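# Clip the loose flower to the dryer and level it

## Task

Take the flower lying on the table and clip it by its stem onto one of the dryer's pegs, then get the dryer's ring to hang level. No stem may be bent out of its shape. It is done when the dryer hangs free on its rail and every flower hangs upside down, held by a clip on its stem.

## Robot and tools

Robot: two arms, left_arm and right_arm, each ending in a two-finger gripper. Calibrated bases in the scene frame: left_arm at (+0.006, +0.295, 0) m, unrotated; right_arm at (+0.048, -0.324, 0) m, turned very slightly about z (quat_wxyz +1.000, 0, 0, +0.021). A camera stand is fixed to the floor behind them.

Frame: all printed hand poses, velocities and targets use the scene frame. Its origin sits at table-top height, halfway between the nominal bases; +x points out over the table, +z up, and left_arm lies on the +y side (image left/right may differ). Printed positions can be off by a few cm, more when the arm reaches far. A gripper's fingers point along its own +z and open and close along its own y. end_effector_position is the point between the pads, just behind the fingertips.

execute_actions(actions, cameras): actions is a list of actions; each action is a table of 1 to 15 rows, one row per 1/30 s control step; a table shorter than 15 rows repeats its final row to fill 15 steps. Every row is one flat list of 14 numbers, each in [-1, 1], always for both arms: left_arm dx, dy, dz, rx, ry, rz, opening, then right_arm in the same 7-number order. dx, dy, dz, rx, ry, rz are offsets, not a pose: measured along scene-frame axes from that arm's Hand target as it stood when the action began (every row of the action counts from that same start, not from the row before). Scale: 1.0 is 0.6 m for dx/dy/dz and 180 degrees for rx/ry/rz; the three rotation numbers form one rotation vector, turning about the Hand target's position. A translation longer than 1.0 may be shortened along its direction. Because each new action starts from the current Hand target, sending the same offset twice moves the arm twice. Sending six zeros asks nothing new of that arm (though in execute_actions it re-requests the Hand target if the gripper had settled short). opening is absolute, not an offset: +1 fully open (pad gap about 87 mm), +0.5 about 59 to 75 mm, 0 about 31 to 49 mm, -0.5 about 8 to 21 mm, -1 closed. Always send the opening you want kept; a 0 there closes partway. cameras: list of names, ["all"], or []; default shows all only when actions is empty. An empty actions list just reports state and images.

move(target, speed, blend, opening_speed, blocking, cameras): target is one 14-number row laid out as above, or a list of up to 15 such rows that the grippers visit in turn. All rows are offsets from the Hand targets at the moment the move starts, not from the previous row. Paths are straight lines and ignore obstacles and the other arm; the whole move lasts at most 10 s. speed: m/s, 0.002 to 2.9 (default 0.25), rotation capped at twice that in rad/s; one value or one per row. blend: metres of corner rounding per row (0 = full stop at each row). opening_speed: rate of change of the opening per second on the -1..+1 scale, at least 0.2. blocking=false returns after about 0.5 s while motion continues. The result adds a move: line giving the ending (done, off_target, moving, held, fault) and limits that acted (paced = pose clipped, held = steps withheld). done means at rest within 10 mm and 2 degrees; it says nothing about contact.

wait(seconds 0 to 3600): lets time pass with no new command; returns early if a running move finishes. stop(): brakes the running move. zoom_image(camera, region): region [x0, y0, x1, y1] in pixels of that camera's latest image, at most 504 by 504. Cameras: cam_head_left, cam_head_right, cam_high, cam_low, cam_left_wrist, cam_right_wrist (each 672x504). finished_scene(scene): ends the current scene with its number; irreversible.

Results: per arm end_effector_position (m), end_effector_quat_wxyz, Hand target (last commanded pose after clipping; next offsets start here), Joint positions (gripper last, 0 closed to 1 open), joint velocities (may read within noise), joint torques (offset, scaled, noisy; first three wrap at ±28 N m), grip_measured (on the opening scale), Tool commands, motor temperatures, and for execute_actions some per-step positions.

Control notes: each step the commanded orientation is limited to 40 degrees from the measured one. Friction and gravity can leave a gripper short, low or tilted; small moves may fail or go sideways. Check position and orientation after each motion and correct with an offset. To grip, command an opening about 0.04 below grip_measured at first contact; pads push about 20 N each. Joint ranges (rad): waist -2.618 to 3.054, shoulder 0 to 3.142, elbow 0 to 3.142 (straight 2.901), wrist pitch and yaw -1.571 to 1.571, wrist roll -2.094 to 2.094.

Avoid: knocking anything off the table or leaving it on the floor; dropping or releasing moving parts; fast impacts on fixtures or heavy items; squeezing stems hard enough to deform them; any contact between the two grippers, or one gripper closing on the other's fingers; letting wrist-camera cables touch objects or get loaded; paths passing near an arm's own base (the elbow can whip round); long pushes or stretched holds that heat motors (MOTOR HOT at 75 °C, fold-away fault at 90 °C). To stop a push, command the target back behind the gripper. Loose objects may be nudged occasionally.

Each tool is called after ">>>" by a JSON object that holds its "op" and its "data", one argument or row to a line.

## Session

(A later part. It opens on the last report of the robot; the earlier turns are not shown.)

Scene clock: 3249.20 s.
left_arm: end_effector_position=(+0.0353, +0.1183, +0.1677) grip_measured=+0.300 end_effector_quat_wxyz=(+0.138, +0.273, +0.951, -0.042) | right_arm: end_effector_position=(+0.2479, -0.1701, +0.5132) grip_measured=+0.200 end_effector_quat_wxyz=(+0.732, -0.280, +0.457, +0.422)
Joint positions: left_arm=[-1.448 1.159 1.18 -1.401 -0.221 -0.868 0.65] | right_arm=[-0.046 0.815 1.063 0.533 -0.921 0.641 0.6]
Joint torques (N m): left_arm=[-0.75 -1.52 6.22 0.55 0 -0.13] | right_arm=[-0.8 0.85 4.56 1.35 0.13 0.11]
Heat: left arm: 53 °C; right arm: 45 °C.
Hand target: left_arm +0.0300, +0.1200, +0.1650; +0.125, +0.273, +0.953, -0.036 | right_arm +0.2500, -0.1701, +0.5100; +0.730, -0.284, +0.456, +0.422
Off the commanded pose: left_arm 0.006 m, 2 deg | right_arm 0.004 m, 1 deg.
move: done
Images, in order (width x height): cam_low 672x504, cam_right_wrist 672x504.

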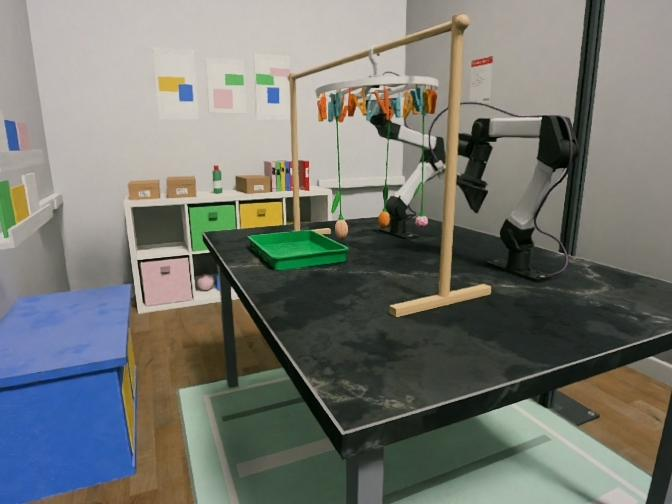

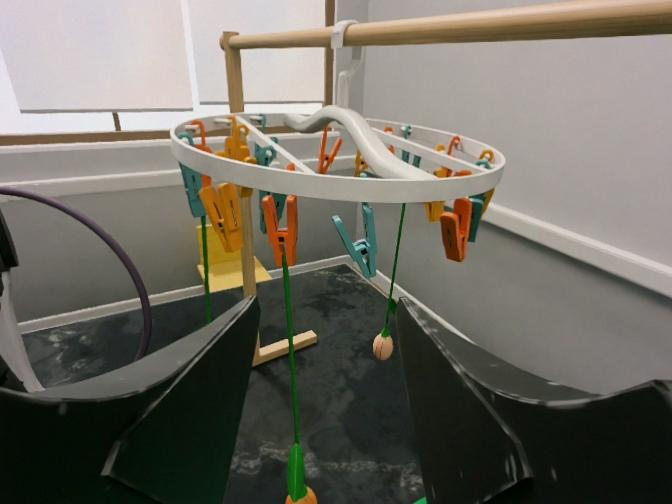

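>>> {"op": "move", "data": {
  "target": [
    [-0.025,0.05,-0.125,0,0,0,0.3,-0.0583,0.1835,-0.0833,0.016,-0.0112,-0.0388,0.2],
    [-0.025,0.05,-0.125,0,0,0,0.3,-0.0633,0.2918,-0.105,0.0319,-0.0224,-0.0777,0.2]
  ],
  "speed": 0.2,
  "blend": [0.02,0],
  "cameras": ["cam_right_wrist"]
}}

Scene clock: 3324.73 s.
left_arm: end_effector_position=(+0.0174, +0.1487, +0.0923) grip_measured=+0.300 end_effector_quat_wxyz=(+0.128, +0.277, +0.952, -0.033) | right_arm: end_effector_position=(+0.2123, +0.0045, +0.4498) grip_measured=+0.200 end_effector_quat_wxyz=(+0.804, -0.209, +0.440, +0.343)
Joint positions: left_arm=[-1.53 1.02 0.809 -1.213 -0.221 -0.948 0.65] | right_arm=[1.289 1.077 0.854 0.833 0.408 -0.311 0.6]
Joint torques (N m): left_arm=[-0.46 -2.35 5.3 0.66 -0.11 -0.16] | right_arm=[0.2 -1.84 5.57 1.84 -0.16 0.01]
Motor temperatures (°C): left_arm=[25 27 49 33 25 27 23] | right_arm=[24 27 42 36 22 23 23]
Heat: left arm: 49 °C; right arm: 42 °C.
Hand target: left_arm +0.0149, +0.1500, +0.0900; +0.125, +0.274, +0.953, -0.036 | right_arm +0.2120, +0.0050, +0.4470; +0.805, -0.205, +0.439, +0.342
Off the commanded pose: left_arm 0.004 m, 1 deg | right_arm 0.003 m, 1 deg.
move: done

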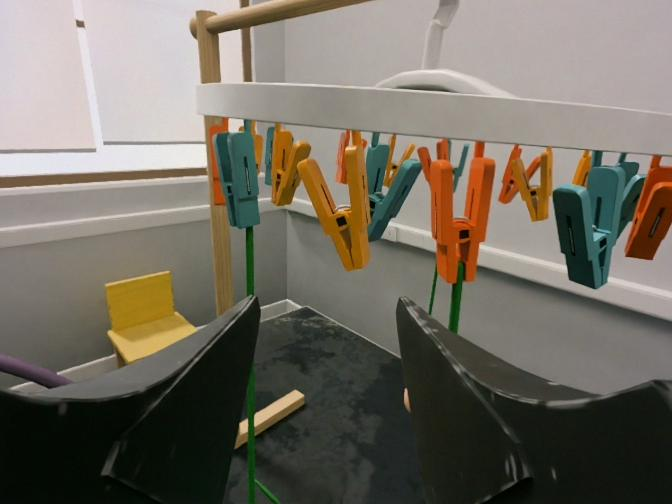

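>>> {"op": "move", "data": {
  "target": [
    [0,0,0,0,0,0,0.3,0.0558,0.0417,0.0167,0,0,0,0.2],
    [0,0,0,0,0,0,0.3,0.1033,0.095,0.065,0,0,0,0.2],
    [0,0,0,0,0,0,0.3,0.1033,0.095,0.065,0,0,0,-0.3],
    [0,0,0,0,0,0,0.3,0.1033,0.095,0.005,0,0,0,-0.3],
    [0,0,0,0,0,0,0.3,0.1033,0.095,0.005,0,0,0,0.2],
    [0,0,0,0,0,0,0.3,0.0093,-0.0113,-0.0783,0,0,0,0.2]
  ],
  "speed": [0.12,0.08,0.08,0.03,0.03,0.12],
  "blend": [0.01,0,0,0,0,0],
  "opening_speed": 0.6,
  "cameras": ["cam_right_wrist"]
}}

Scene clock: 3353.27 s.
left_arm: end_effector_position=(+0.0174, +0.1487, +0.0923) grip_measured=+0.300 end_effector_quat_wxyz=(+0.128, +0.277, +0.952, -0.033) | right_arm: end_effector_position=(+0.2196, +0.0038, +0.3965) grip_measured=+0.200 end_effector_quat_wxyz=(+0.800, -0.215, +0.445, +0.339)
Joint positions: left_arm=[-1.53 1.02 0.809 -1.213 -0.221 -0.948 0.65] | right_arm=[1.254 1.09 0.667 1.007 0.38 -0.289 0.6]
Joint torques (N m): left_arm=[-0.84 -2.43 5.45 0.67 -0.1 -0.18] | right_arm=[0.21 -3.48 5.57 1.87 -0.13 0]
Heat: left arm: 48 °C; right arm: 42 °C.
Hand target: left_arm +0.0149, +0.1500, +0.0900; +0.125, +0.274, +0.953, -0.036 | right_arm +0.2176, -0.0019, +0.4002; +0.805, -0.205, +0.439, +0.342
Off the commanded pose: left_arm 0.004 m, 1 deg | right_arm 0.007 m, 1 deg.
move: done; target 3's new opening was sent with right_arm's hand 0.012 m and 1 deg from that target

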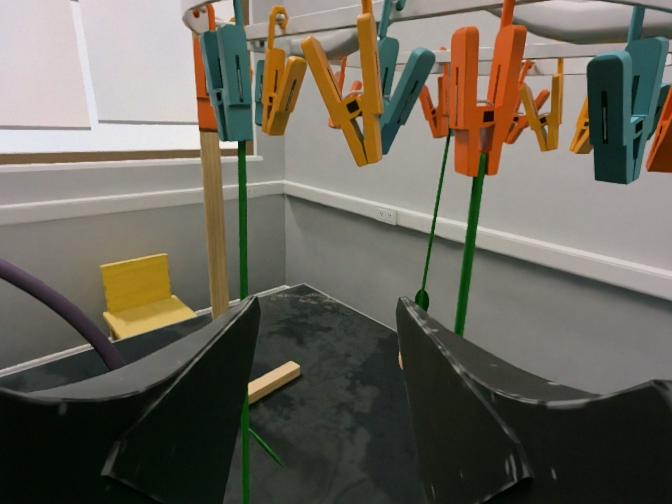

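>>> {"op": "move", "data": {
  "target": [0,0,0,0,0,0,0.3,0.054,-0.2802,0.183,-0.0319,0.0224,0.0777,0.2],
  "speed": 0.2,
  "cameras": ["cam_low"]
}}

>>> {"op": "zoom_image", "data": {
  "camera": "cam_low",
  "region": [300, 40, 460, 140]
}}

Scene clock: 3364.77 s.
left_arm: end_effector_position=(+0.0174, +0.1487, +0.0923) grip_measured=+0.300 end_effector_quat_wxyz=(+0.128, +0.277, +0.952, -0.033) | right_arm: end_effector_position=(+0.2535, -0.1701, +0.5032) grip_measured=+0.200 end_effector_quat_wxyz=(+0.725, -0.274, +0.467, +0.425)
Joint positions: left_arm=[-1.53 1.02 0.809 -1.213 -0.221 -0.948 0.65] | right_arm=[-0.045 0.815 1.036 0.533 -0.921 0.64 0.6]
Joint torques (N m): left_arm=[-0.8 -2.58 5.2 0.66 -0.09 -0.12] | right_arm=[-0.76 0.73 7.08 1.42 0.13 0.1]
Heat: left arm: 48 °C; right arm: 42 °C.
Hand target: left_arm +0.0149, +0.1500, +0.0900; +0.125, +0.274, +0.953, -0.036 | right_arm +0.2501, -0.1699, +0.5099; +0.730, -0.284, +0.456, +0.422
Off the commanded pose: left_arm 0.004 m, 1 deg | right_arm 0.008 m, 2 deg.
move: done

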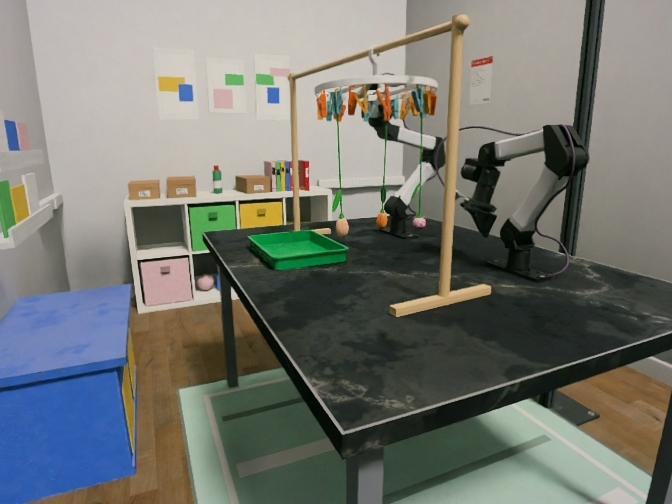

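Scaled by 3.150 from the camera's image (finer frame: 960x720).

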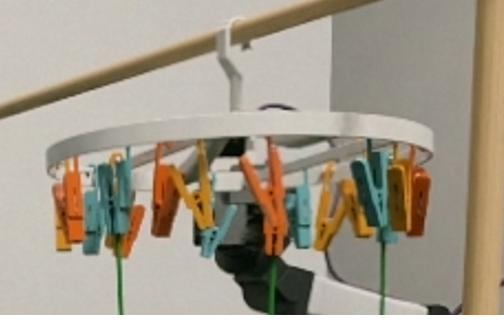

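>>> {"op": "finished_scene", "data": {
  "scene": 2
}}

The scene is finished: the task was done.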